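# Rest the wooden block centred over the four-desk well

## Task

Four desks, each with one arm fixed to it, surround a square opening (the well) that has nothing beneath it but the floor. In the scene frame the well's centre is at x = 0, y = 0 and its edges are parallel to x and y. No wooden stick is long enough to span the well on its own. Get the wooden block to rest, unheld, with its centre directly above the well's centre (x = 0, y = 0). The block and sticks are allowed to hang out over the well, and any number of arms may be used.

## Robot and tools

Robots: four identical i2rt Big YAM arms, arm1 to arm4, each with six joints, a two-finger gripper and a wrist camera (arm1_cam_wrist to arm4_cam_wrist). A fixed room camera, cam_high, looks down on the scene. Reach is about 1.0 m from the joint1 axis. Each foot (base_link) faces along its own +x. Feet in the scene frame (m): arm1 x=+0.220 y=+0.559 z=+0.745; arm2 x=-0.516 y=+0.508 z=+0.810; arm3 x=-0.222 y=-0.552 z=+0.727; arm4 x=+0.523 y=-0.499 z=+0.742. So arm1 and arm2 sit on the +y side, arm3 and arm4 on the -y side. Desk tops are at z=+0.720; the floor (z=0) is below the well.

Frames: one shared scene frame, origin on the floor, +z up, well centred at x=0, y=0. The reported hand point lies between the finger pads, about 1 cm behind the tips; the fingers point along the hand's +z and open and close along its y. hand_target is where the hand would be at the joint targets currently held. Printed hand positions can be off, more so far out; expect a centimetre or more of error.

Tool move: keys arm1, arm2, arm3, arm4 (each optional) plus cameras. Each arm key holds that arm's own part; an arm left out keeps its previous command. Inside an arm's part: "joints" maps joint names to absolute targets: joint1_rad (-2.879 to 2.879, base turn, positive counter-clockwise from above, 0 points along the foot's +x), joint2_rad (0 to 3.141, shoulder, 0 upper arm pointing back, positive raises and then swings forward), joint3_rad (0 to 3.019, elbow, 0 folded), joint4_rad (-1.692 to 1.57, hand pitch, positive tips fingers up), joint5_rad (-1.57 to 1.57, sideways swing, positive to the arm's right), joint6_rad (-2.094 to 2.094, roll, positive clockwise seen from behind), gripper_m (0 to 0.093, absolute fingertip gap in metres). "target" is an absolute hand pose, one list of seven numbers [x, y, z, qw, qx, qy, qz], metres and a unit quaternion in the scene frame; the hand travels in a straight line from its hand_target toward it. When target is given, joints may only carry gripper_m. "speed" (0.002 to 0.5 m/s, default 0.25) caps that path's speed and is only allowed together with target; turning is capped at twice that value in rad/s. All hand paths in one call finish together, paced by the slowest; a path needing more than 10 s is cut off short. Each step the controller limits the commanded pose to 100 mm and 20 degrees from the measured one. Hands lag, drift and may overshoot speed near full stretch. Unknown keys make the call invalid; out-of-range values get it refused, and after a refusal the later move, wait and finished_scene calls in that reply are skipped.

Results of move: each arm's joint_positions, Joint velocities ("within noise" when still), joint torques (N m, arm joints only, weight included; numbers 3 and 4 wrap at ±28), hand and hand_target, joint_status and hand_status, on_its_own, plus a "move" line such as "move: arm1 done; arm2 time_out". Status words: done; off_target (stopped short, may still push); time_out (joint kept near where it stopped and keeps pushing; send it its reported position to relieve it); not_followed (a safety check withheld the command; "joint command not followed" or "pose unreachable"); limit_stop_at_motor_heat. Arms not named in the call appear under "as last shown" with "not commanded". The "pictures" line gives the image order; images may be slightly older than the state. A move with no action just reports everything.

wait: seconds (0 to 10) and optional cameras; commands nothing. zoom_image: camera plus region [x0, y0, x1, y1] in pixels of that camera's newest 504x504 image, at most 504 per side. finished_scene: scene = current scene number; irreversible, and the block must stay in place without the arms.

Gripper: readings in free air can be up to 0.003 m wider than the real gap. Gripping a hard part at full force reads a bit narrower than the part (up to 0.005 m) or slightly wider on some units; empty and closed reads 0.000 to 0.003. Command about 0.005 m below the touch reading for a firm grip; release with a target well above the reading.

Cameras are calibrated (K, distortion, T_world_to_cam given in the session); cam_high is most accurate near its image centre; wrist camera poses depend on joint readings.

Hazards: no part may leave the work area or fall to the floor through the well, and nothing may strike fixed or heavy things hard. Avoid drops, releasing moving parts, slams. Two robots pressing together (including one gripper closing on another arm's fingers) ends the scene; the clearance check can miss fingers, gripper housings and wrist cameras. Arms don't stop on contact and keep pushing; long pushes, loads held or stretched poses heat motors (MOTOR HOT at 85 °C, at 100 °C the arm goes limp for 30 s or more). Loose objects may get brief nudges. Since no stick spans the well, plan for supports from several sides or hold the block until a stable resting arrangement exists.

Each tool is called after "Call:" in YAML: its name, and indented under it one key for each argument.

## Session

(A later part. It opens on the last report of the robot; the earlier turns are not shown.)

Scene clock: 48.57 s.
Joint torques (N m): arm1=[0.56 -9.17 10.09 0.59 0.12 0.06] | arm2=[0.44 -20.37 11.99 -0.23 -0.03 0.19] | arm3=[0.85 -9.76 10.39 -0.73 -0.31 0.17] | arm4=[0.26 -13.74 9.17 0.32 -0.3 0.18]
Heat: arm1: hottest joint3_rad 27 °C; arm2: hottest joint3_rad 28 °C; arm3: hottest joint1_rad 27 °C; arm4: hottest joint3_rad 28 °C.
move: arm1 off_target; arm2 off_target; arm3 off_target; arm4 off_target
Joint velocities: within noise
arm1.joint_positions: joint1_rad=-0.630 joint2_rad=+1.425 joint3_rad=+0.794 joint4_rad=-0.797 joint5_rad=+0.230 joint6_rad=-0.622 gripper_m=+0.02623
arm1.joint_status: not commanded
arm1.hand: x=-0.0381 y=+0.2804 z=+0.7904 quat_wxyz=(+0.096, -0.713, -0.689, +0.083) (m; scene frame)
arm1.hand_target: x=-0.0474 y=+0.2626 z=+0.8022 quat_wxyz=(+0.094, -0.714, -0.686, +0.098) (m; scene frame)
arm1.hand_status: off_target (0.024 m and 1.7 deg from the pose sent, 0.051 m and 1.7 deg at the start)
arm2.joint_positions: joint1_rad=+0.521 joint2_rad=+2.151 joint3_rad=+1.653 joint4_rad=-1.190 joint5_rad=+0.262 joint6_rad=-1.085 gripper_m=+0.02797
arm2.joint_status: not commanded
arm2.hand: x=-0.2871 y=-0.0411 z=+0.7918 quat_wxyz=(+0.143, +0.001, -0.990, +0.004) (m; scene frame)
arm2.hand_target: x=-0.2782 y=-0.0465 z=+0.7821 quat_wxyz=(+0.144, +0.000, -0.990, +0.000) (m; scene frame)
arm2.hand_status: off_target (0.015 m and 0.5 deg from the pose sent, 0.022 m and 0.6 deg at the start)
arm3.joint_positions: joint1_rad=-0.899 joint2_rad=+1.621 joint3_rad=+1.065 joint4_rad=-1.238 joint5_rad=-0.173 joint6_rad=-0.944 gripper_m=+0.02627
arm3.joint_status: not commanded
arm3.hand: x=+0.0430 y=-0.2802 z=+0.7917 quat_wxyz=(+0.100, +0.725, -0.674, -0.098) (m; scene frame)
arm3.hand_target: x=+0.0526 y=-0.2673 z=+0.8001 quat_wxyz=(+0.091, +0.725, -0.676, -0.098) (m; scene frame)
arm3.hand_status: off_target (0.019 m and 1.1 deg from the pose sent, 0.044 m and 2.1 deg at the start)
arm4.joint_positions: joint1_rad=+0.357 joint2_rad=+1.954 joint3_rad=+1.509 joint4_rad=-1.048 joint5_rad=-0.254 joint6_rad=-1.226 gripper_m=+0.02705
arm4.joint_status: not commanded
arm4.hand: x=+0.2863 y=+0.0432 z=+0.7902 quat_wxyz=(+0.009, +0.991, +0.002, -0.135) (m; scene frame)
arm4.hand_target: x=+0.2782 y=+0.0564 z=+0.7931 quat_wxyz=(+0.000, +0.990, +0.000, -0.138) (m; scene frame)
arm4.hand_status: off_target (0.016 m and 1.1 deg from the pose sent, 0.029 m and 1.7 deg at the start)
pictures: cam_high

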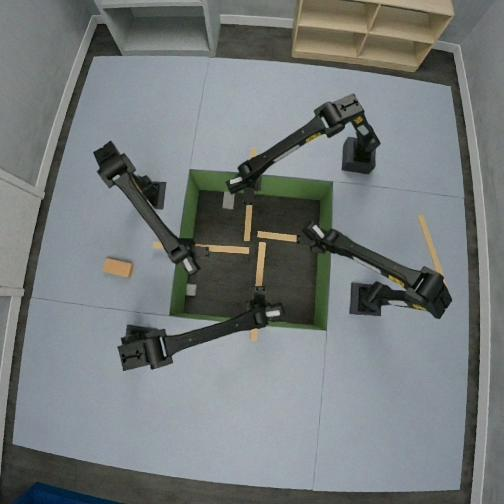

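Call:
move:
  arm1: {"target":[-0.052,0.202,0.804,-0.0942,0.7144,0.6864,-0.0981],"speed":0.06}
  arm3: {"target":[0.055,-0.199,0.802,0.0911,0.7248,-0.6759,-0.0977],"speed":0.06}
  arm2: {"target":[-0.229,-0.051,0.781,-0.144,0,0.9896,0],"speed":0.06}
  arm4: {"target":[0.223,0.059,0.793,0,0.9905,0,-0.1376],"speed":0.06}

Call:
zoom_image:
  camera: "cam_high"
  region: [190, 180, 320, 310]

Scene clock: 51.00 s.
Joint torques (N m): arm1=[0.56 -10.99 10.33 0.54 0.14 0.08] | arm2=[0.44 -21.66 12.51 -0.05 0.01 0.16] | arm3=[0.73 -11.34 10.76 -0.7 -0.31 0.16] | arm4=[0.21 -14.62 9.33 0.05 -0.29 0.18]
Heat: arm1: hottest joint3_rad 28 °C; arm2: hottest joint3_rad 28 °C; arm3: hottest joint1_rad 27 °C; arm4: hottest joint3_rad 28 °C.
move: arm1 off_target; arm2 off_target; arm3 off_target; arm4 off_target
Joint velocities: within noise
arm1.joint_positions: joint1_rad=-0.553 joint2_rad=+1.550 joint3_rad=+0.942 joint4_rad=-0.839 joint5_rad=+0.242 joint6_rad=-0.545 gripper_m=+0.02623
arm1.joint_status: not commanded
arm1.hand: x=-0.0433 y=+0.2216 z=+0.7931 quat_wxyz=(+0.097, -0.712, -0.690, +0.084) (m; scene frame)
arm1.hand_target: x=-0.0514 y=+0.2027 z=+0.8043 quat_wxyz=(+0.094, -0.714, -0.686, +0.098) (m; scene frame)
arm1.hand_status: off_target (0.024 m and 1.8 deg from the pose sent, 0.081 m and 1.7 deg at the start)
arm2.joint_positions: joint1_rad=+0.585 joint2_rad=+2.221 joint3_rad=+1.782 joint4_rad=-1.263 joint5_rad=+0.253 joint6_rad=-1.019 gripper_m=+0.02797
arm2.joint_status: not commanded
arm2.hand: x=-0.2384 y=-0.0461 z=+0.7921 quat_wxyz=(+0.142, +0.001, -0.990, +0.004) (m; scene frame)
arm2.hand_target: x=-0.2294 y=-0.0504 z=+0.7810 quat_wxyz=(+0.144, +0.000, -0.990, +0.000) (m; scene frame)
arm2.hand_status: off_target (0.015 m and 0.5 deg from the pose sent, 0.060 m and 0.5 deg at the start)
arm3.joint_positions: joint1_rad=-0.794 joint2_rad=+1.729 joint3_rad=+1.215 joint4_rad=-1.262 joint5_rad=-0.193 joint6_rad=-0.841 gripper_m=+0.02627
arm3.joint_status: not commanded
arm3.hand: x=+0.0461 y=-0.2132 z=+0.7937 quat_wxyz=(+0.101, +0.726, -0.673, -0.097) (m; scene frame)
arm3.hand_target: x=+0.0546 y=-0.1994 z=+0.8021 quat_wxyz=(+0.091, +0.725, -0.676, -0.098) (m; scene frame)
arm3.hand_status: off_target (0.019 m and 1.1 deg from the pose sent, 0.083 m and 1.1 deg at the start)
arm4.joint_positions: joint1_rad=+0.441 joint2_rad=+2.006 joint3_rad=+1.591 joint4_rad=-1.048 joint5_rad=-0.245 joint6_rad=-1.140 gripper_m=+0.02705
arm4.joint_status: not commanded
arm4.hand: x=+0.2310 y=+0.0481 z=+0.7906 quat_wxyz=(+0.005, +0.991, +0.003, -0.136) (m; scene frame)
arm4.hand_target: x=+0.2231 y=+0.0585 z=+0.7930 quat_wxyz=(+0.000, +0.990, +0.000, -0.138) (m; scene frame)
arm4.hand_status: off_target (0.014 m and 0.7 deg from the pose sent, 0.065 m and 1.1 deg at the start)
pictures: arm1_cam_wrist, arm2_cam_wrist, arm3_cam_wrist, arm4_cam_wrist, cam_high
camera_calibration:
arm1_cam_wrist: T_world_to_cam=[[-0.969233, 0.0234213, 0.245027, -0.240738], [0.164902, 0.800832, 0.575739, -0.623709], [-0.182741, 0.598431, -0.780055, 0.606175], [0, 0, 0, 1]] pos_world=[-0.0197083, 0.142371, 0.890931]
arm2_cam_wrist: T_world_to_cam=[[0.00125368, -0.999998, 0.00142843, -0.0457115], [-0.625793, 0.000329615, 0.779989, -0.761719], [-0.779988, -0.00187176, -0.625791, 0.429919], [0, 0, 0, 1]] pos_world=[-0.141289, -0.0446557, 0.863238]
arm3_cam_wrist: T_world_to_cam=[[0.956146, 0.0811471, -0.281426, 0.197316], [0.230736, -0.800527, 0.553099, -0.616377], [-0.180407, -0.593778, -0.784144, 0.626407], [0, 0, 0, 1]] pos_world=[0.0665652, -0.137492, 0.88764]
arm4_cam_wrist: T_world_to_cam=[[-0.0139888, 0.99973, -0.0185692, -0.0283367], [0.944003, 0.0193268, 0.32937, -0.473335], [0.32964, -0.0129219, -0.944018, 0.800038], [0, 0, 0, 1]] pos_world=[0.182709, 0.0478151, 0.910626]

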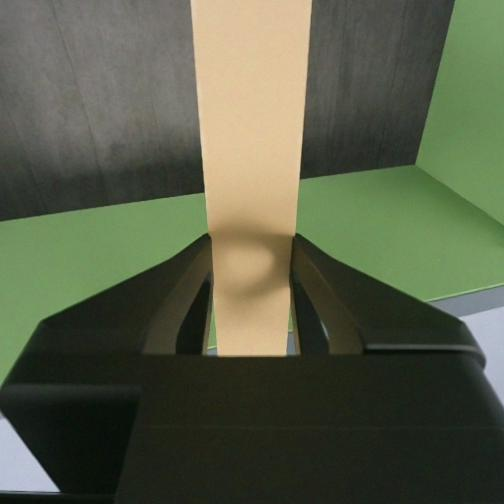

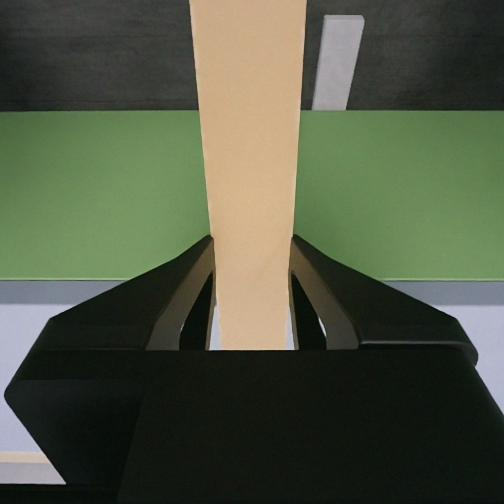

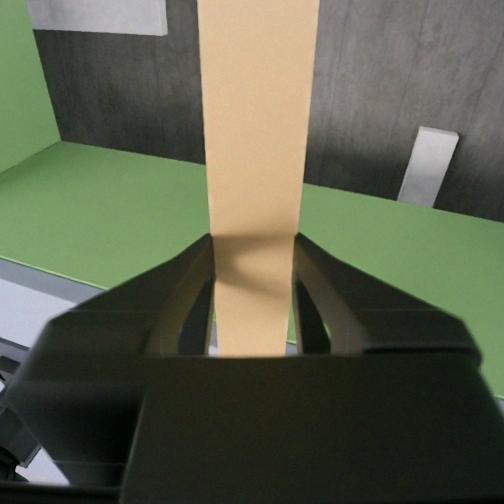

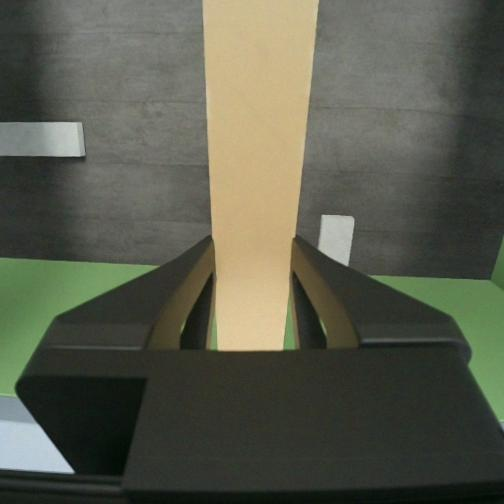

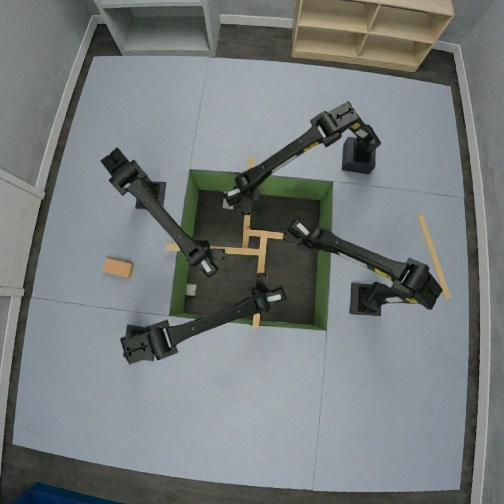

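Scaled by 3.877 from the camera's 504x504 image, which has a finer 720x720 frame.

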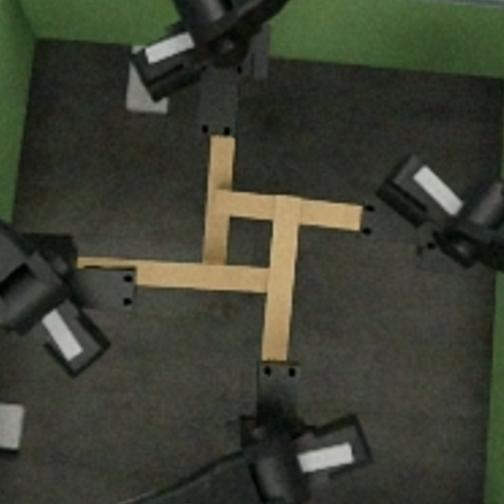

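Call:
zoom_image:
  camera: "cam_high"
  region: [235, 220, 275, 260]

Scaled by 12.600 from the camera's 504x504 image, which has a finer 720x720 frame.

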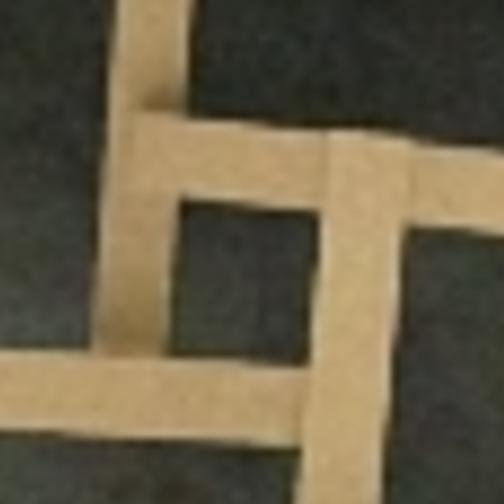

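Call:
move:
  arm1: {"target":[-0.043,0.335,0.804,-0.0942,0.7144,0.6864,-0.0981],"speed":0.12}
  arm3: {"target":[0.045,-0.335,0.802,0.0911,0.7248,-0.6759,-0.0977],"speed":0.12}
  arm2: {"target":[-0.36,-0.045,0.79,-0.144,0,0.9896,0],"speed":0.12}
  arm4: {"target":[0.36,0.050,0.795,0,0.9905,0,-0.1376],"speed":0.12}
  cameras: ["cam_high"]

Scene clock: 54.00 s.
Joint torques (N m): arm1=[-0.85 -9.41 6.53 1.32 -0.01 -0.18] | arm2=[-1.08 -24.41 7.84 0.59 0.15 -0.05] | arm3=[0.03 -10.93 6.72 -0.12 -0.21 -0.07] | arm4=[-0.09 -15.91 6.06 0.09 -0.55 -0.08]
Heat: arm1: hottest joint3_rad 28 °C; arm2: hottest joint2_rad 28 °C; arm3: hottest joint1_rad 27 °C; arm4: hottest joint3_rad 29 °C.
move: arm1 done; arm2 off_target; arm3 done; arm4 done
Joint velocities: within noise
arm1.joint_positions: joint1_rad=-0.738 joint2_rad=+1.286 joint3_rad=+0.698 joint4_rad=-0.801 joint5_rad=+0.211 joint6_rad=-0.726 gripper_m=+0.02623
arm1.joint_status: not commanded
arm1.hand: x=-0.0408 y=+0.3332 z=+0.8022 quat_wxyz=(+0.095, -0.715, -0.687, +0.091) (m; scene frame)
arm1.hand_target: x=-0.0430 y=+0.3350 z=+0.8041 quat_wxyz=(+0.094, -0.714, -0.686, +0.098) (m; scene frame)
arm1.hand_status: done (0.003 m and 0.9 deg from the pose sent, 0.114 m and 1.8 deg at the start)
arm2.joint_positions: joint1_rad=+0.411 joint2_rad=+2.114 joint3_rad=+1.550 joint4_rad=-1.127 joint5_rad=+0.271 joint6_rad=-1.188 gripper_m=+0.02798
arm2.joint_status: not commanded
arm2.hand: x=-0.3591 y=-0.0406 z=+0.7802 quat_wxyz=(+0.148, -0.002, -0.989, -0.012) (m; scene frame)
arm2.hand_target: x=-0.3599 y=-0.0450 z=+0.7900 quat_wxyz=(+0.144, +0.000, -0.990, +0.000) (m; scene frame)
arm2.hand_status: off_target (0.011 m and 1.4 deg from the pose sent, 0.122 m and 0.5 deg at the start)
arm3.joint_positions: joint1_rad=-1.007 joint2_rad=+1.543 joint3_rad=+0.978 joint4_rad=-1.258 joint5_rad=-0.149 joint6_rad=-1.035 gripper_m=+0.02627
arm3.joint_status: not commanded
arm3.hand: x=+0.0415 y=-0.3357 z=+0.7954 quat_wxyz=(+0.106, +0.720, -0.679, -0.099) (m; scene frame)
arm3.hand_target: x=+0.0449 y=-0.3351 z=+0.8019 quat_wxyz=(+0.091, +0.725, -0.676, -0.098) (m; scene frame)
arm3.hand_status: done (0.007 m and 1.9 deg from the pose sent, 0.122 m and 1.1 deg at the start)
arm4.joint_positions: joint1_rad=+0.228 joint2_rad=+1.926 joint3_rad=+1.457 joint4_rad=-1.048 joint5_rad=-0.259 joint6_rad=-1.339 gripper_m=+0.02705
arm4.joint_status: not commanded
arm4.hand: x=+0.3611 y=+0.0503 z=+0.7872 quat_wxyz=(+0.005, +0.991, -0.007, -0.135) (m; scene frame)
arm4.hand_target: x=+0.3599 y=+0.0499 z=+0.7949 quat_wxyz=(+0.000, +0.991, +0.000, -0.137) (m; scene frame)
arm4.hand_status: done (0.008 m and 1.1 deg from the pose sent, 0.129 m and 0.6 deg at the start)
pictures: cam_high

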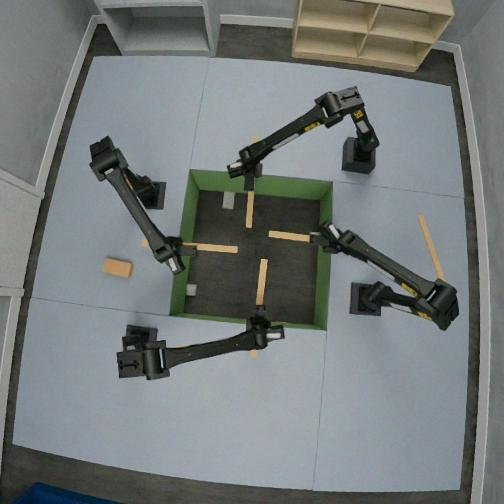

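Call:
move:
  arm1: {"target":[-0.041,0.325,0.84,0.0962,0.7005,0.7005,-0.0962],"speed":0.15}
  arm3: {"target":[0.043,-0.33,0.84,-0.0945,0.7007,-0.7007,-0.0945],"speed":0.15}
  arm2: {"target":[-0.338,-0.045,0.85,0.144,0,0.9896,0],"speed":0.15}
  arm4: {"target":[0.333,0.05,0.84,0,0.9905,0,-0.1376],"speed":0.15}
  cameras: ["cam_high"]

Call:
move:
  arm1: {"target":[-0.041,0.320,0.788,0.0962,0.7005,0.7005,-0.0962],"speed":0.1}
  arm3: {"target":[0.043,-0.326,0.790,-0.0945,0.7007,-0.7007,-0.0945],"speed":0.1}
  arm2: {"target":[-0.332,-0.045,0.788,0.144,0,0.9896,0],"speed":0.1}
  arm4: {"target":[0.330,0.05,0.790,0,0.9905,0,-0.1376],"speed":0.1}
  cameras: ["cam_high","arm1_cam_wrist","arm2_cam_wrist"]

Call:
zoom_image:
  camera: "cam_high"
  region: [160, 150, 350, 340]

Scene clock: 57.10 s.
Joint torques (N m): arm1=[-0.85 -8.82 10.76 0.54 -0.29 -0.22] | arm2=[-0.67 -23.59 8.81 1.05 -0.5 -0.05] | arm3=[-0.38 -8.06 7.95 0.64 -0.37 0.18] | arm4=[0.44 -15.74 9.21 -0.25 -0.44 0.17]
Heat: arm1: hottest joint3_rad 28 °C; arm2: hottest joint2_rad 28 °C; arm3: hottest joint1_rad 27 °C; arm4: hottest joint3_rad 29 °C.
move: arm1 off_target; arm2 off_target; arm3 off_target; arm4 off_target
Joint velocities: within noise
arm1.joint_positions: joint1_rad=-0.920 joint2_rad=+1.249 joint3_rad=+0.722 joint4_rad=-0.924 joint5_rad=-0.205 joint6_rad=-0.910 gripper_m=+0.02623
arm1.joint_status: not commanded
arm1.hand: x=-0.0214 y=+0.3360 z=+0.8184 quat_wxyz=(-0.099, -0.705, -0.699, +0.069) (m; scene frame)
arm1.hand_target: x=-0.0402 y=+0.3257 z=+0.8400 quat_wxyz=(-0.096, -0.701, -0.701, +0.096) (m; scene frame)
arm1.hand_status: off_target (0.031 m and 3.2 deg from the pose sent, 0.039 m and 22.0 deg at the start)
arm2.joint_positions: joint1_rad=+0.288 joint2_rad=+1.953 joint3_rad=+1.466 joint4_rad=-1.032 joint5_rad=-0.276 joint6_rad=-1.321 gripper_m=+0.02798
arm2.joint_status: not commanded
arm2.hand: x=-0.3343 y=-0.0404 z=+0.8410 quat_wxyz=(-0.139, -0.003, -0.990, -0.014) (m; scene frame)
arm2.hand_target: x=-0.3380 y=-0.0449 z=+0.8499 quat_wxyz=(-0.144, +0.000, -0.990, +0.000) (m; scene frame)
arm2.hand_status: off_target (0.011 m and 1.7 deg from the pose sent, 0.073 m and 33.6 deg at the start)
arm3.joint_positions: joint1_rad=-1.022 joint2_rad=+1.247 joint3_rad=+0.807 joint4_rad=-1.013 joint5_rad=-0.218 joint6_rad=-0.980 gripper_m=+0.02627
arm3.joint_status: not commanded
arm3.hand: x=+0.0378 y=-0.3306 z=+0.8332 quat_wxyz=(-0.078, +0.708, -0.695, -0.096) (m; scene frame)
arm3.hand_target: x=+0.0429 y=-0.3300 z=+0.8401 quat_wxyz=(-0.094, +0.701, -0.701, -0.095) (m; scene frame)
arm3.hand_status: off_target (0.009 m and 2.1 deg from the pose sent, 0.045 m and 23.3 deg at the start)
arm4.joint_positions: joint1_rad=+0.268 joint2_rad=+1.888 joint3_rad=+1.488 joint4_rad=-1.137 joint5_rad=-0.259 joint6_rad=-1.315 gripper_m=+0.02705
arm4.joint_status: not commanded
arm4.hand: x=+0.3406 y=+0.0373 z=+0.8180 quat_wxyz=(+0.019, +0.991, +0.000, -0.132) (m; scene frame)
arm4.hand_target: x=+0.3332 y=+0.0492 z=+0.8402 quat_wxyz=(+0.000, +0.990, +0.000, -0.138) (m; scene frame)
arm4.hand_status: off_target (0.026 m and 2.3 deg from the pose sent, 0.060 m and 1.1 deg at the start)
pictures: cam_high

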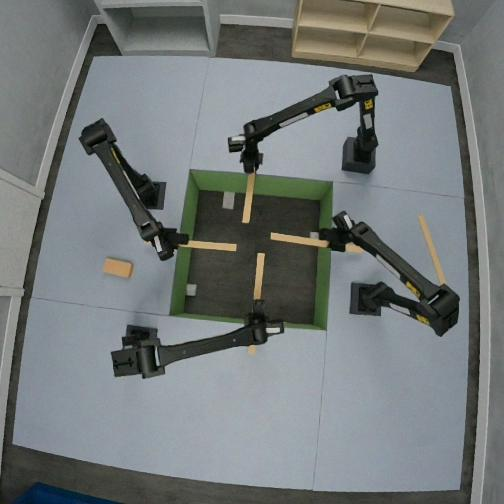

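Scene clock: 58.47 s.
Joint torques (N m): arm1=[-0.09 -8 6.5 1.29 -0.25 -0.11] | arm2=[-1.03 -19.25 8.68 1.28 -0.45 0.07] | arm3=[0.44 -6.36 7.56 0.72 -0.31 0.21] | arm4=[0.38 -13.63 6.48 0.73 -0.41 0.18]
Heat: arm1: hottest joint3_rad 28 °C; arm2: hottest joint2_rad 28 °C; arm3: hottest joint1_rad 27 °C; arm4: hottest joint3_rad 29 °C.
move: arm1 done; arm2 off_target; arm3 done; arm4 done
Joint velocities: within noise
arm1.joint_positions: joint1_rad=-0.920 joint2_rad=+1.331 joint3_rad=+0.708 joint4_rad=-0.768 joint5_rad=-0.205 joint6_rad=-0.910 gripper_m=+0.02623
arm1.joint_status: not commanded
arm1.hand: x=-0.0417 y=+0.3205 z=+0.7927 quat_wxyz=(-0.095, -0.701, -0.700, +0.098) (m; scene frame)
arm1.hand_target: x=-0.0409 y=+0.3201 z=+0.7880 quat_wxyz=(-0.096, -0.701, -0.700, +0.096) (m; scene frame)
arm1.hand_status: done (0.005 m and 0.3 deg from the pose sent, 0.040 m and 3.2 deg at the start)
arm2.joint_positions: joint1_rad=+0.288 joint2_rad=+1.991 joint3_rad=+1.413 joint4_rad=-0.897 joint5_rad=-0.276 joint6_rad=-1.321 gripper_m=+0.02798
arm2.joint_status: not commanded
arm2.hand: x=-0.3331 y=-0.0455 z=+0.8042 quat_wxyz=(-0.144, +0.000, -0.989, +0.008) (m; scene frame)
arm2.hand_target: x=-0.3322 y=-0.0445 z=+0.7882 quat_wxyz=(-0.144, +0.000, -0.990, +0.000) (m; scene frame)
arm2.hand_status: off_target (0.016 m and 0.9 deg from the pose sent, 0.053 m and 1.7 deg at the start)
arm3.joint_positions: joint1_rad=-1.022 joint2_rad=+1.304 joint3_rad=+0.726 joint4_rad=-0.850 joint5_rad=-0.218 joint6_rad=-0.969 gripper_m=+0.02627
arm3.joint_status: not commanded
arm3.hand: x=+0.0400 y=-0.3290 z=+0.7911 quat_wxyz=(-0.091, +0.705, -0.697, -0.094) (m; scene frame)
arm3.hand_target: x=+0.0430 y=-0.3260 z=+0.7901 quat_wxyz=(-0.094, +0.701, -0.701, -0.095) (m; scene frame)
arm3.hand_status: done (0.004 m and 0.7 deg from the pose sent, 0.044 m and 2.1 deg at the start)
arm4.joint_positions: joint1_rad=+0.273 joint2_rad=+1.916 joint3_rad=+1.469 joint4_rad=-1.047 joint5_rad=-0.259 joint6_rad=-1.311 gripper_m=+0.02705
arm4.joint_status: not commanded
arm4.hand: x=+0.3351 y=+0.0483 z=+0.7972 quat_wxyz=(-0.001, +0.991, +0.002, -0.137) (m; scene frame)
arm4.hand_target: x=+0.3300 y=+0.0498 z=+0.7901 quat_wxyz=(+0.000, +0.990, +0.000, -0.138) (m; scene frame)
arm4.hand_status: done (0.009 m and 0.3 deg from the pose sent, 0.032 m and 2.3 deg at the start)
pictures: arm1_cam_wrist, arm2_cam_wrist, cam_high
camera_calibration:
arm1_cam_wrist: T_world_to_cam=[[-0.999979, -0.00549927, -0.003428, -0.0366038], [-0.00633436, 0.94111, 0.338042, -0.566605], [0.00136714, 0.338057, -0.941125, 0.765742], [0, 0, 0, 1]] pos_world=[-0.041239, 0.274172, 0.912069]
arm2_cam_wrist: T_world_to_cam=[[-0.000418658, -0.99995, 0.00995471, -0.0524364], [-0.949518, 0.00352042, 0.313693, -0.563098], [-0.313712, -0.00932085, -0.949472, 0.778951], [0, 0, 0, 1]] pos_world=[-0.290327, -0.043191, 0.916754]

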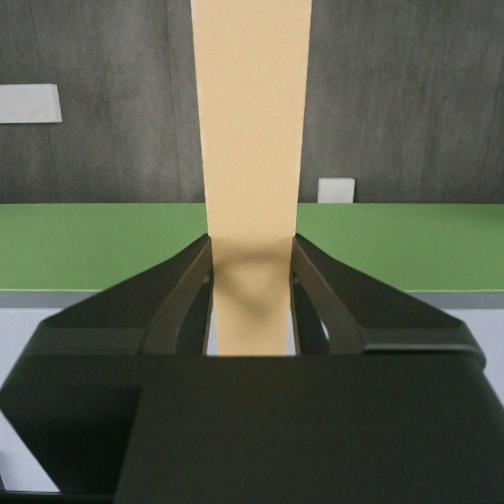

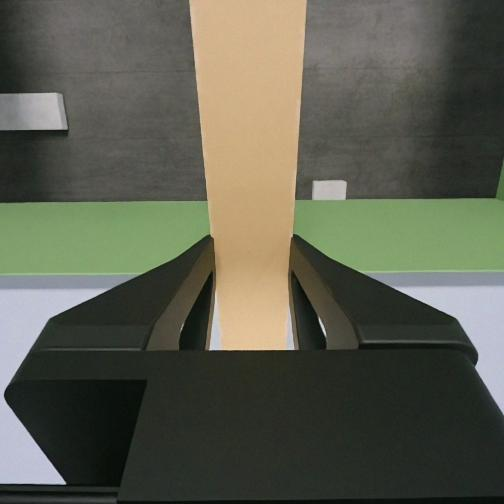

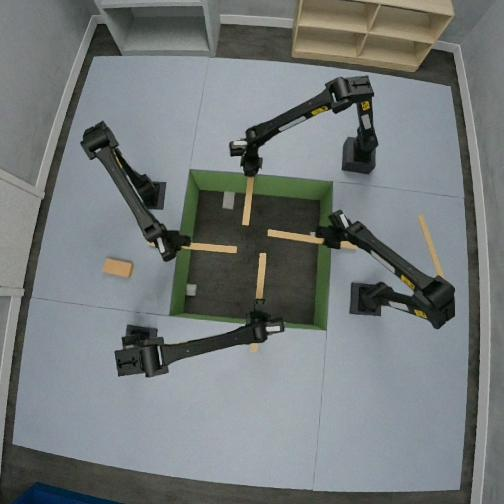

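Scaled by 2.653 from the camera's 504x504 image, which has a finer 720x720 frame.

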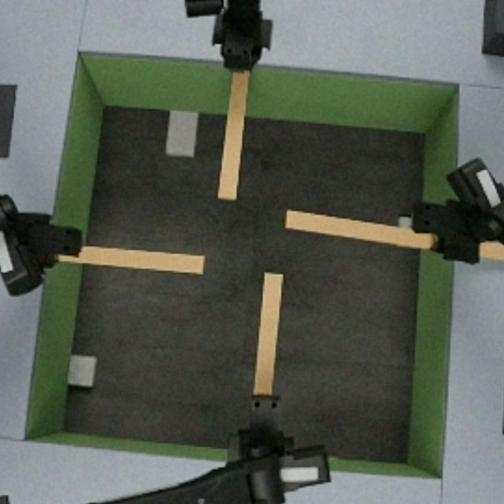

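Call:
move:
  arm1: {"target":[-0.050,0.255,0.800,0.0962,0.7005,0.7005,-0.0962],"speed":0.08}
  arm3: {"target":[0.050,-0.258,0.800,-0.0945,0.7007,-0.7007,-0.0945],"speed":0.08}
  arm2: {"target":[-0.262,-0.051,0.779,0.144,0,0.9896,0],"speed":0.08}
  arm4: {"target":[0.264,0.058,0.792,0,0.9905,0,-0.1376],"speed":0.08}
  cameras: ["cam_high"]

Call:
zoom_image:
  camera: "cam_high"
  region: [190, 180, 320, 310]

Scene clock: 61.03 s.
Joint torques (N m): arm1=[0.44 -9.23 10.17 0.77 -0.16 0.03] | arm2=[0.15 -19.25 12 1.01 -0.29 0.22] | arm3=[0.79 -7.47 11.1 0.69 -0.17 0.19] | arm4=[0.21 -14.15 9.22 0.31 -0.29 0.17]
Heat: arm1: hottest joint3_rad 28 °C; arm2: hottest joint2_rad 28 °C; arm3: hottest joint3_rad 28 °C; arm4: hottest joint3_rad 29 °C.
move: arm1 off_target; arm2 off_target; arm3 off_target; arm4 off_target
Joint velocities: within noise
arm1.joint_positions: joint1_rad=-0.800 joint2_rad=+1.427 joint3_rad=+0.791 joint4_rad=-0.768 joint5_rad=-0.184 joint6_rad=-0.796 gripper_m=+0.02623
arm1.joint_status: not commanded
arm1.hand: x=-0.0360 y=+0.2724 z=+0.7881 quat_wxyz=(-0.096, -0.701, -0.702, +0.080) (m; scene frame)
arm1.hand_target: x=-0.0494 y=+0.2557 z=+0.8005 quat_wxyz=(-0.096, -0.701, -0.700, +0.097) (m; scene frame)
arm1.hand_status: off_target (0.025 m and 1.8 deg from the pose sent, 0.066 m and 0.3 deg at the start)
arm2.joint_positions: joint1_rad=+0.394 joint2_rad=+2.049 joint3_rad=+1.457 joint4_rad=-0.881 joint5_rad=-0.270 joint6_rad=-1.217 gripper_m=+0.02798
arm2.joint_status: not commanded
arm2.hand: x=-0.2712 y=-0.0378 z=+0.7866 quat_wxyz=(-0.142, +0.001, -0.990, -0.005) (m; scene frame)
arm2.hand_target: x=-0.2624 y=-0.0503 z=+0.7792 quat_wxyz=(-0.144, +0.000, -0.990, +0.000) (m; scene frame)
arm2.hand_status: off_target (0.018 m and 0.6 deg from the pose sent, 0.076 m and 0.9 deg at the start)
arm3.joint_positions: joint1_rad=-0.885 joint2_rad=+1.402 joint3_rad=+0.810 joint4_rad=-0.847 joint5_rad=-0.197 joint6_rad=-0.826 gripper_m=+0.02627
arm3.joint_status: not commanded
arm3.hand: x=+0.0330 y=-0.2764 z=+0.7870 quat_wxyz=(-0.071, +0.703, -0.701, -0.096) (m; scene frame)
arm3.hand_target: x=+0.0491 y=-0.2587 z=+0.8006 quat_wxyz=(-0.095, +0.701, -0.701, -0.095) (m; scene frame)
arm3.hand_status: off_target (0.028 m and 2.7 deg from the pose sent, 0.072 m and 0.7 deg at the start)
arm4.joint_positions: joint1_rad=+0.381 joint2_rad=+1.969 joint3_rad=+1.528 joint4_rad=-1.047 joint5_rad=-0.252 joint6_rad=-1.204 gripper_m=+0.02705
arm4.joint_status: not commanded
arm4.hand: x=+0.2712 y=+0.0439 z=+0.7888 quat_wxyz=(+0.009, +0.991, +0.003, -0.135) (m; scene frame)
arm4.hand_target: x=+0.2641 y=+0.0575 z=+0.7921 quat_wxyz=(+0.000, +0.990, +0.000, -0.138) (m; scene frame)
arm4.hand_status: off_target (0.016 m and 1.2 deg from the pose sent, 0.072 m and 0.3 deg at the start)
pictures: cam_high

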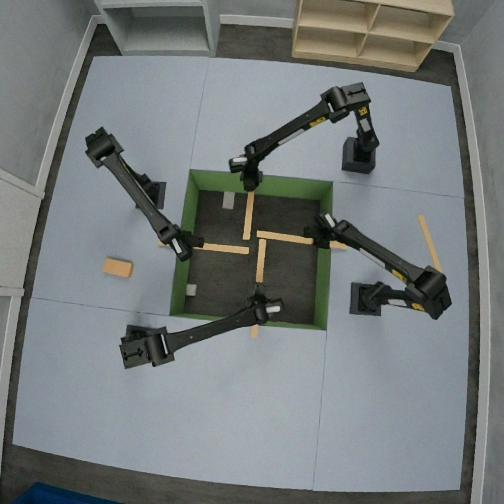

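Scaled by 3.877 from the camera's 504x504 image, which has a finer 720x720 frame.

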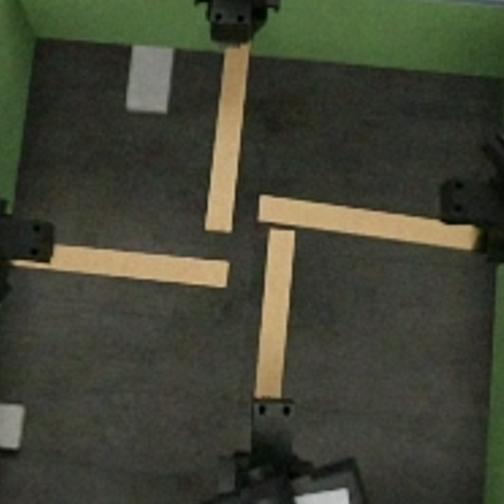

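Call:
move:
  arm1: {"target":[-0.057,0.193,0.803,0.0962,0.7005,0.7005,-0.0962],"speed":0.05}
  arm3: {"target":[0.060,-0.200,0.806,-0.0995,0.7000,-0.7000,-0.0995],"speed":0.05}
  arm2: {"target":[-0.214,-0.0575,0.781,0.144,0,0.9896,0],"speed":0.05}
  arm4: {"target":[0.218,0.0595,0.794,0,0.9905,0,-0.1376],"speed":0.05}

Call:
zoom_image:
  camera: "cam_high"
  region: [190, 180, 320, 310]

Call:
zoom_image:
  camera: "cam_high"
  region: [232, 220, 272, 260]

Scene clock: 63.40 s.
Joint torques (N m): arm1=[0.5 -11.11 10.4 0.59 -0.14 0.02] | arm2=[0.26 -20.84 12.51 0.42 -0.3 0.19] | arm3=[0.85 -8.94 11.29 0.77 -0.15 0.2] | arm4=[0.32 -14.68 9.37 -0.13 -0.26 0.21]
Heat: arm1: hottest joint3_rad 29 °C; arm2: hottest joint2_rad 28 °C; arm3: hottest joint3_rad 28 °C; arm4: hottest joint3_rad 29 °C.
move: arm1 off_target; arm2 off_target; arm3 off_target; arm4 off_target
Joint velocities: within noise
arm1.joint_positions: joint1_rad=-0.706 joint2_rad=+1.541 joint3_rad=+0.927 joint4_rad=-0.769 joint5_rad=-0.165 joint6_rad=-0.701 gripper_m=+0.02623
arm1.joint_status: not commanded
arm1.hand: x=-0.0458 y=+0.2113 z=+0.7914 quat_wxyz=(-0.095, -0.701, -0.702, +0.083) (m; scene frame)
arm1.hand_target: x=-0.0563 y=+0.1937 z=+0.8034 quat_wxyz=(-0.096, -0.701, -0.700, +0.096) (m; scene frame)
arm1.hand_status: off_target (0.024 m and 1.6 deg from the pose sent, 0.083 m and 1.8 deg at the start)
arm2.joint_positions: joint1_rad=+0.462 joint2_rad=+2.095 joint3_rad=+1.547 joint4_rad=-0.884 joint5_rad=-0.262 joint6_rad=-1.145 gripper_m=+0.02798
arm2.joint_status: not commanded
arm2.hand: x=-0.2229 y=-0.0503 z=+0.7899 quat_wxyz=(-0.146, +0.002, -0.989, +0.005) (m; scene frame)
arm2.hand_target: x=-0.2143 y=-0.0569 z=+0.7810 quat_wxyz=(-0.144, +0.000, -0.990, +0.000) (m; scene frame)
arm2.hand_status: off_target (0.015 m and 0.6 deg from the pose sent, 0.061 m and 0.7 deg at the start)
arm3.joint_positions: joint1_rad=-0.803 joint2_rad=+1.504 joint3_rad=+0.936 joint4_rad=-0.845 joint5_rad=-0.191 joint6_rad=-0.741 gripper_m=+0.02627
arm3.joint_status: not commanded
arm3.hand: x=+0.0451 y=-0.2202 z=+0.7930 quat_wxyz=(-0.076, +0.702, -0.701, -0.099) (m; scene frame)
arm3.hand_target: x=+0.0592 y=-0.2008 z=+0.8067 quat_wxyz=(-0.100, +0.700, -0.700, -0.100) (m; scene frame)
arm3.hand_status: off_target (0.028 m and 2.7 deg from the pose sent, 0.083 m and 3.3 deg at the start)
arm4.joint_positions: joint1_rad=+0.447 joint2_rad=+2.010 joint3_rad=+1.602 joint4_rad=-1.047 joint5_rad=-0.245 joint6_rad=-1.133 gripper_m=+0.02705
arm4.joint_status: not commanded
arm4.hand: x=+0.2258 y=+0.0502 z=+0.7922 quat_wxyz=(+0.002, +0.990, +0.003, -0.138) (m; scene frame)
arm4.hand_target: x=+0.2181 y=+0.0592 z=+0.7941 quat_wxyz=(-0.001, +0.990, +0.000, -0.138) (m; scene frame)
arm4.hand_status: off_target (0.012 m and 0.4 deg from the pose sent, 0.056 m and 1.2 deg at the start)
pictures: arm1_cam_wrist, arm2_cam_wrist, arm3_cam_wrist, arm4_cam_wrist, cam_high
camera_calibration:
arm1_cam_wrist: T_world_to_cam=[[-0.999651, -0.0105313, -0.0242329, -0.0237298], [-0.0185238, 0.933337, 0.358523, -0.47863], [0.0188418, 0.358847, -0.933206, 0.791619], [0, 0, 0, 1]] pos_world=[-0.047503, 0.162403, 0.909769]
arm2_cam_wrist: T_world_to_cam=[[0.00376342, -0.999985, 0.00406604, -0.0514612], [-0.950728, -0.00231747, 0.310018, -0.451725], [-0.310004, -0.00503243, -0.950722, 0.801808], [0, 0, 0, 1]] pos_world=[-0.18071, -0.0484723, 0.902549]
arm3_cam_wrist: T_world_to_cam=[[0.999304, 0.0149589, -0.0341762, -0.0139647], [0.0264441, -0.930213, 0.366066, -0.492424], [-0.0263152, -0.366715, -0.929961, 0.780171], [0, 0, 0, 1]] pos_world=[0.0475071, -0.17175, 0.905312]
arm4_cam_wrist: T_world_to_cam=[[-0.013023, 0.999826, -0.0133816, -0.0348689], [0.944961, 0.0166817, 0.326757, -0.46687], [0.326923, -0.00838969, -0.945014, 0.804476], [0, 0, 0, 1]] pos_world=[0.177718, 0.0494002, 0.912327]

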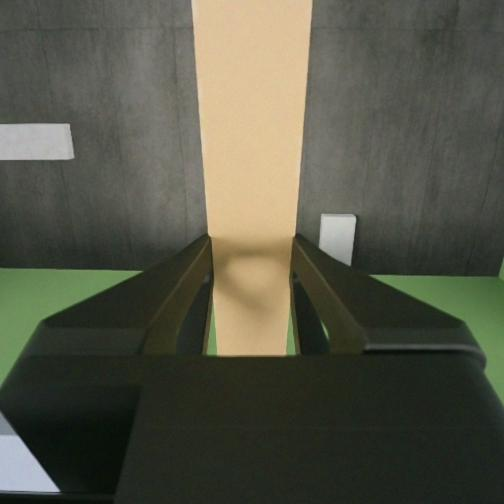

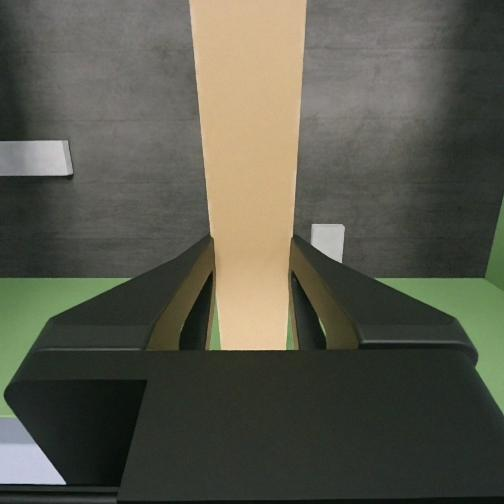

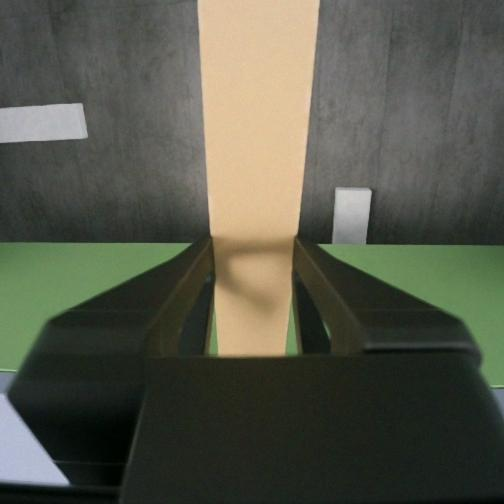

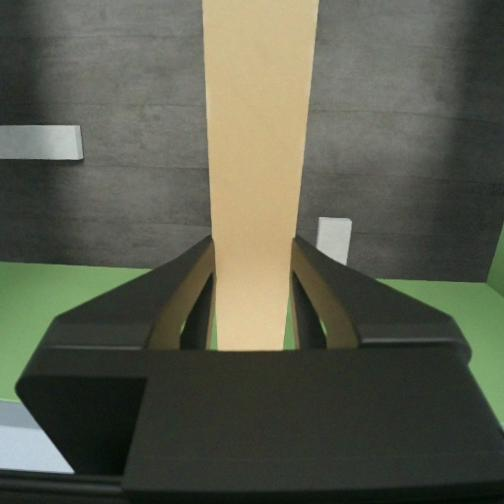

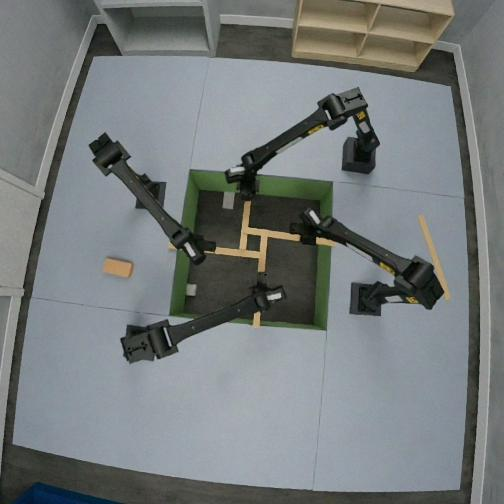

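Scaled by 3.877 from the camera's 504x504 image, which has a finer 720x720 frame.

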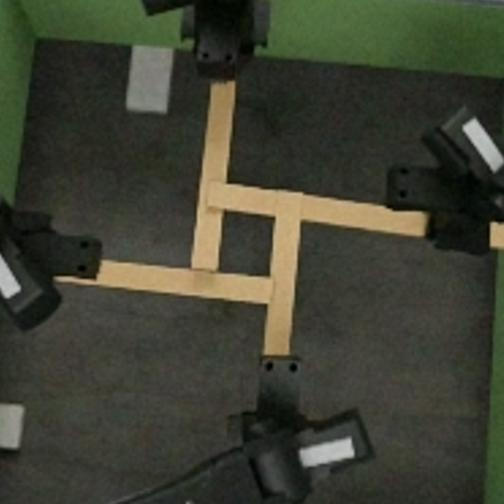

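Scaled by 12.600 from the camera's 504x504 image, which has a finer 720x720 frame.

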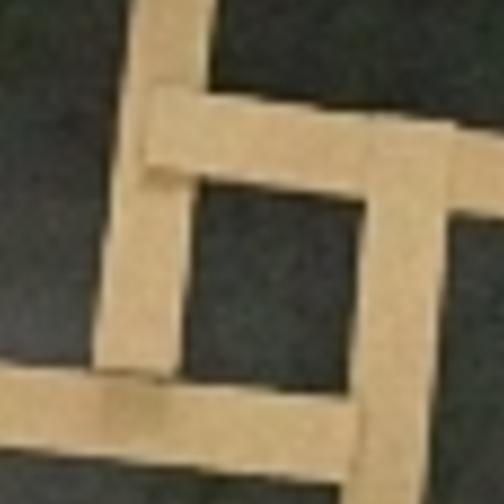

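Call:
move:
  arm1: {"target":[-0.052,0.1965,0.803,0.0962,0.7005,0.7005,-0.0962],"speed":0.04}
  arm3: {"target":[0.029,-0.178,0.807,-0.0995,0.7000,-0.7000,-0.0995],"speed":0.04}
  arm2: {"target":[-0.206,-0.040,0.781,0.144,0,0.9896,0],"speed":0.04}
  arm4: {"target":[0.220,0.0585,0.794,0,0.9905,0,-0.1376],"speed":0.04}
  cameras: ["cam_high"]

Call:
zoom_image:
  camera: "cam_high"
  region: [232, 220, 272, 260]

Scene clock: 66.17 s.
Joint torques (N m): arm1=[0.67 -12.1 9.32 0.76 -0.14 0.02] | arm2=[0.67 -23.18 8.68 1.25 -0.22 0.17] | arm3=[0.73 -9.64 10.47 0.83 -0.13 0.19] | arm4=[0.15 -14.97 8.94 -0.03 -0.28 0.16]
Heat: arm1: hottest joint3_rad 29 °C; arm2: hottest joint2_rad 28 °C; arm3: hottest joint3_rad 28 °C; arm4: hottest joint3_rad 30 °C.
move: arm1 off_target; arm2 done; arm3 off_target; arm4 done
Joint velocities: within noise
arm1.joint_positions: joint1_rad=-0.704 joint2_rad=+1.541 joint3_rad=+0.927 joint4_rad=-0.769 joint5_rad=-0.164 joint6_rad=-0.698 gripper_m=+0.02623
arm1.joint_status: not commanded
arm1.hand: x=-0.0451 y=+0.2108 z=+0.7914 quat_wxyz=(-0.095, -0.702, -0.701, +0.082) (m; scene frame)
arm1.hand_target: x=-0.0517 y=+0.1969 z=+0.8032 quat_wxyz=(-0.096, -0.700, -0.701, +0.096) (m; scene frame)
arm1.hand_status: off_target (0.020 m and 1.6 deg from the pose sent, 0.020 m and 1.6 deg at the start)
arm2.joint_positions: joint1_rad=+0.485 joint2_rad=+2.095 joint3_rad=+1.542 joint4_rad=-0.881 joint5_rad=-0.259 joint6_rad=-1.121 gripper_m=+0.02798
arm2.joint_status: not commanded
arm2.hand: x=-0.2114 y=-0.0427 z=+0.7884 quat_wxyz=(-0.145, +0.001, -0.989, +0.001) (m; scene frame)
arm2.hand_target: x=-0.2061 y=-0.0398 z=+0.7811 quat_wxyz=(-0.144, +0.000, -0.990, +0.000) (m; scene frame)
arm2.hand_status: done (0.010 m and 0.2 deg from the pose sent, 0.022 m and 0.6 deg at the start)
arm3.joint_positions: joint1_rad=-0.711 joint2_rad=+1.504 joint3_rad=+0.936 joint4_rad=-0.829 joint5_rad=-0.172 joint6_rad=-0.650 gripper_m=+0.02627
arm3.joint_status: not commanded
arm3.hand: x=+0.0183 y=-0.1960 z=+0.7930 quat_wxyz=(-0.075, +0.703, -0.701, -0.096) (m; scene frame)
arm3.hand_target: x=+0.0285 y=-0.1786 z=+0.8076 quat_wxyz=(-0.100, +0.700, -0.700, -0.100) (m; scene frame)
arm3.hand_status: off_target (0.025 m and 2.8 deg from the pose sent, 0.047 m and 2.7 deg at the start)
arm4.joint_positions: joint1_rad=+0.447 joint2_rad=+2.010 joint3_rad=+1.602 joint4_rad=-1.047 joint5_rad=-0.245 joint6_rad=-1.133 gripper_m=+0.02705
arm4.joint_status: not commanded
arm4.hand: x=+0.2258 y=+0.0502 z=+0.7922 quat_wxyz=(+0.002, +0.991, +0.003, -0.137) (m; scene frame)
arm4.hand_target: x=+0.2201 y=+0.0583 z=+0.7941 quat_wxyz=(+0.000, +0.990, +0.000, -0.138) (m; scene frame)
arm4.hand_status: done (0.010 m and 0.4 deg from the pose sent, 0.010 m and 0.4 deg at the start)
pictures: cam_high

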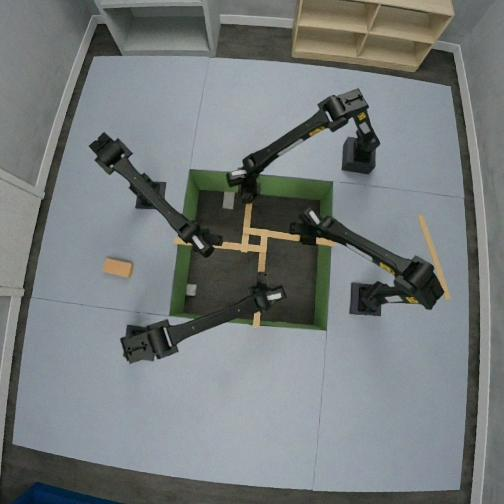

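Scaled by 12.600 from the camera's 504x504 image, which has a finer 720x720 frame.

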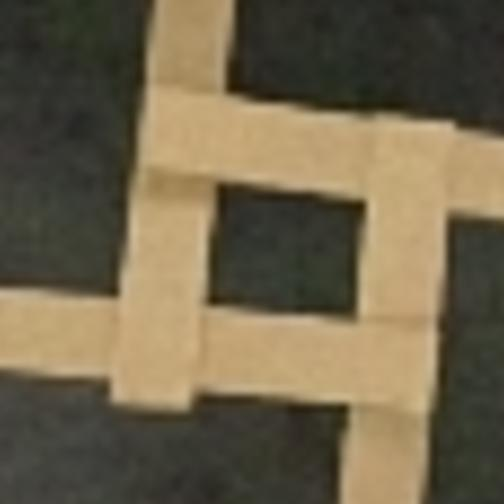

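Call:
zoom_image:
  camera: "cam_high"
  region: [290, 200, 360, 270]

Call:
zoom_image:
  camera: "cam_high"
  region: [150, 205, 220, 275]

Call:
zoom_image:
  camera: "cam_high"
  region: [220, 275, 290, 345]

Call:
zoom_image:
  camera: "cam_high"
  region: [210, 150, 280, 220]

Scaled by 7.200 from the camera's 504x504 image, which has a finer 720x720 frame.

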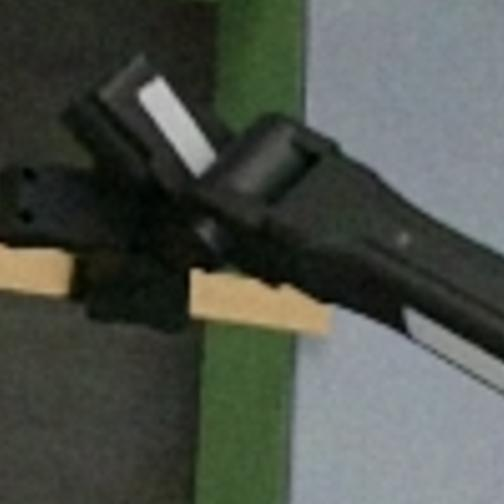

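Scaled by 7.200 from the camera's 504x504 image, which has a finer 720x720 frame.

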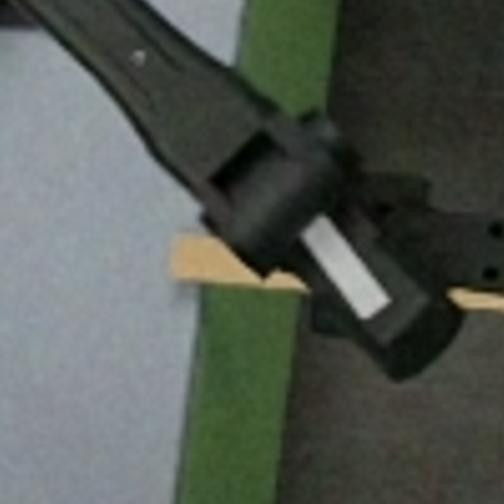

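Scaled by 7.200 from the camera's 504x504 image, which has a finer 720x720 frame.

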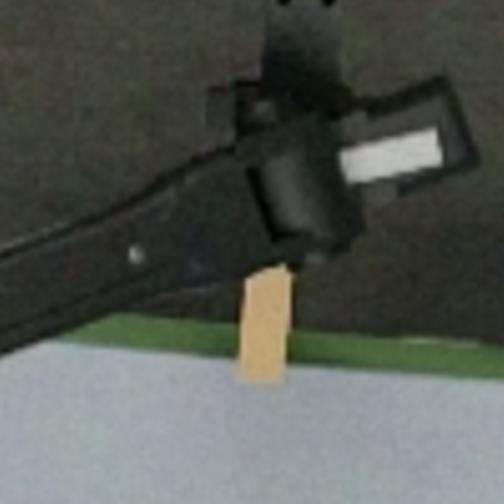

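Scaled by 7.200 from the camera's 504x504 image, which has a finer 720x720 frame.

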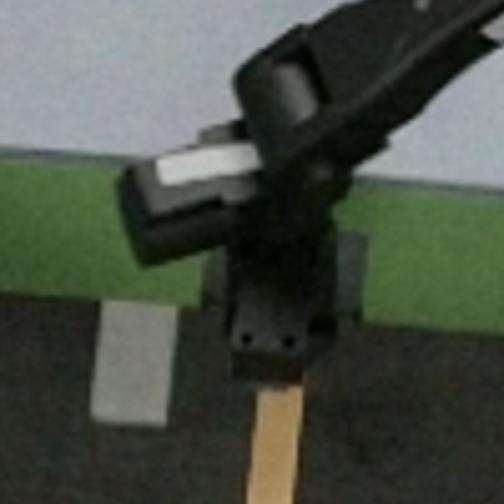

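Call:
move:
  arm1: {"target":[-0.052,0.193,0.778,0.0682,0.7038,0.7038,-0.0682],"speed":0.04}
  arm3: {"target":[0.028,-0.175,0.783,-0.0671,0.7039,-0.7039,-0.0671],"speed":0.04}
  arm2: {"target":[-0.203,-0.041,0.766,0.1058,0,0.9944,0],"speed":0.04}
  arm4: {"target":[0.216,0.058,0.773,0,0.995,0,-0.0993],"speed":0.04}
  cameras: ["cam_high"]

Call:
zoom_image:
  camera: "cam_high"
  region: [232, 220, 272, 260]

Scene clock: 69.10 s.
Joint torques (N m): arm1=[0.79 -11.63 9.94 0.57 -0.12 -0.03] | arm2=[0.5 -21.01 11.29 0.27 -0.29 0.14] | arm3=[0.91 -9.47 10.82 -0.14 -0.04 0.2] | arm4=[0.62 -14.62 9.16 -0.12 -0.23 0.18]
Heat: arm1: hottest joint3_rad 29 °C; arm2: hottest joint2_rad 28 °C; arm3: hottest joint3_rad 28 °C; arm4: hottest joint3_rad 30 °C.
move: arm1 off_target; arm2 off_target; arm3 off_target; arm4 off_target
Joint velocities: within noise
arm1.joint_positions: joint1_rad=-0.681 joint2_rad=+1.602 joint3_rad=+0.938 joint4_rad=-0.775 joint5_rad=-0.109 joint6_rad=-0.677 gripper_m=+0.02623
arm1.joint_status: not commanded
arm1.hand: x=-0.0428 y=+0.2122 z=+0.7681 quat_wxyz=(-0.067, -0.707, -0.702, +0.055) (m; scene frame)
arm1.hand_target: x=-0.0515 y=+0.1936 z=+0.7784 quat_wxyz=(-0.068, -0.704, -0.704, +0.069) (m; scene frame)
arm1.hand_status: off_target (0.024 m and 1.5 deg from the pose sent, 0.023 m and 3.5 deg at the start)
arm2.joint_positions: joint1_rad=+0.506 joint2_rad=+2.111 joint3_rad=+1.542 joint4_rad=-0.881 joint5_rad=-0.185 joint6_rad=-1.102 gripper_m=+0.02798
arm2.joint_status: not commanded
arm2.hand: x=-0.2118 y=-0.0396 z=+0.7759 quat_wxyz=(-0.109, -0.001, -0.994, +0.008) (m; scene frame)
arm2.hand_target: x=-0.2032 y=-0.0406 z=+0.7660 quat_wxyz=(-0.106, +0.000, -0.994, +0.000) (m; scene frame)
arm2.hand_status: off_target (0.013 m and 1.0 deg from the pose sent, 0.024 m and 4.5 deg at the start)
arm3.joint_positions: joint1_rad=-0.684 joint2_rad=+1.569 joint3_rad=+0.958 joint4_rad=-0.829 joint5_rad=-0.113 joint6_rad=-0.633 gripper_m=+0.02627
arm3.joint_status: not commanded
arm3.hand: x=+0.0200 y=-0.1915 z=+0.7728 quat_wxyz=(-0.057, +0.706, -0.703, -0.066) (m; scene frame)
arm3.hand_target: x=+0.0277 y=-0.1755 z=+0.7833 quat_wxyz=(-0.068, +0.704, -0.704, -0.067) (m; scene frame)
arm3.hand_status: off_target (0.021 m and 1.2 deg from the pose sent, 0.025 m and 3.5 deg at the start)
arm4.joint_positions: joint1_rad=+0.466 joint2_rad=+2.044 joint3_rad=+1.616 joint4_rad=-1.053 joint5_rad=-0.173 joint6_rad=-1.116 gripper_m=+0.02705
arm4.joint_status: not commanded
arm4.hand: x=+0.2257 y=+0.0509 z=+0.7744 quat_wxyz=(+0.000, +0.995, +0.001, -0.100) (m; scene frame)
arm4.hand_target: x=+0.2161 y=+0.0575 z=+0.7731 quat_wxyz=(+0.000, +0.995, +0.000, -0.100) (m; scene frame)
arm4.hand_status: off_target (0.012 m and 0.1 deg from the pose sent, 0.023 m and 4.4 deg at the start)
pictures: cam_high

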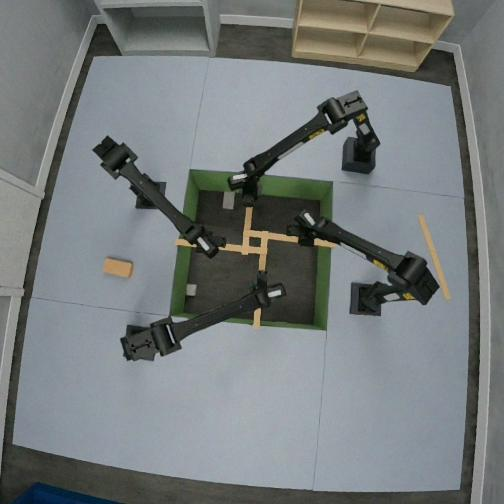

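Scaled by 12.600 from the camera's 504x504 image, which has a finer 720x720 frame.

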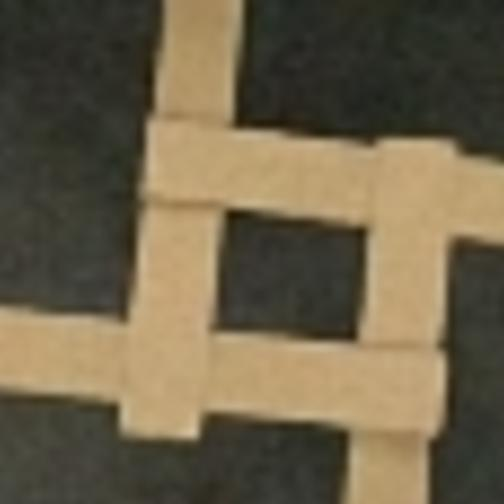

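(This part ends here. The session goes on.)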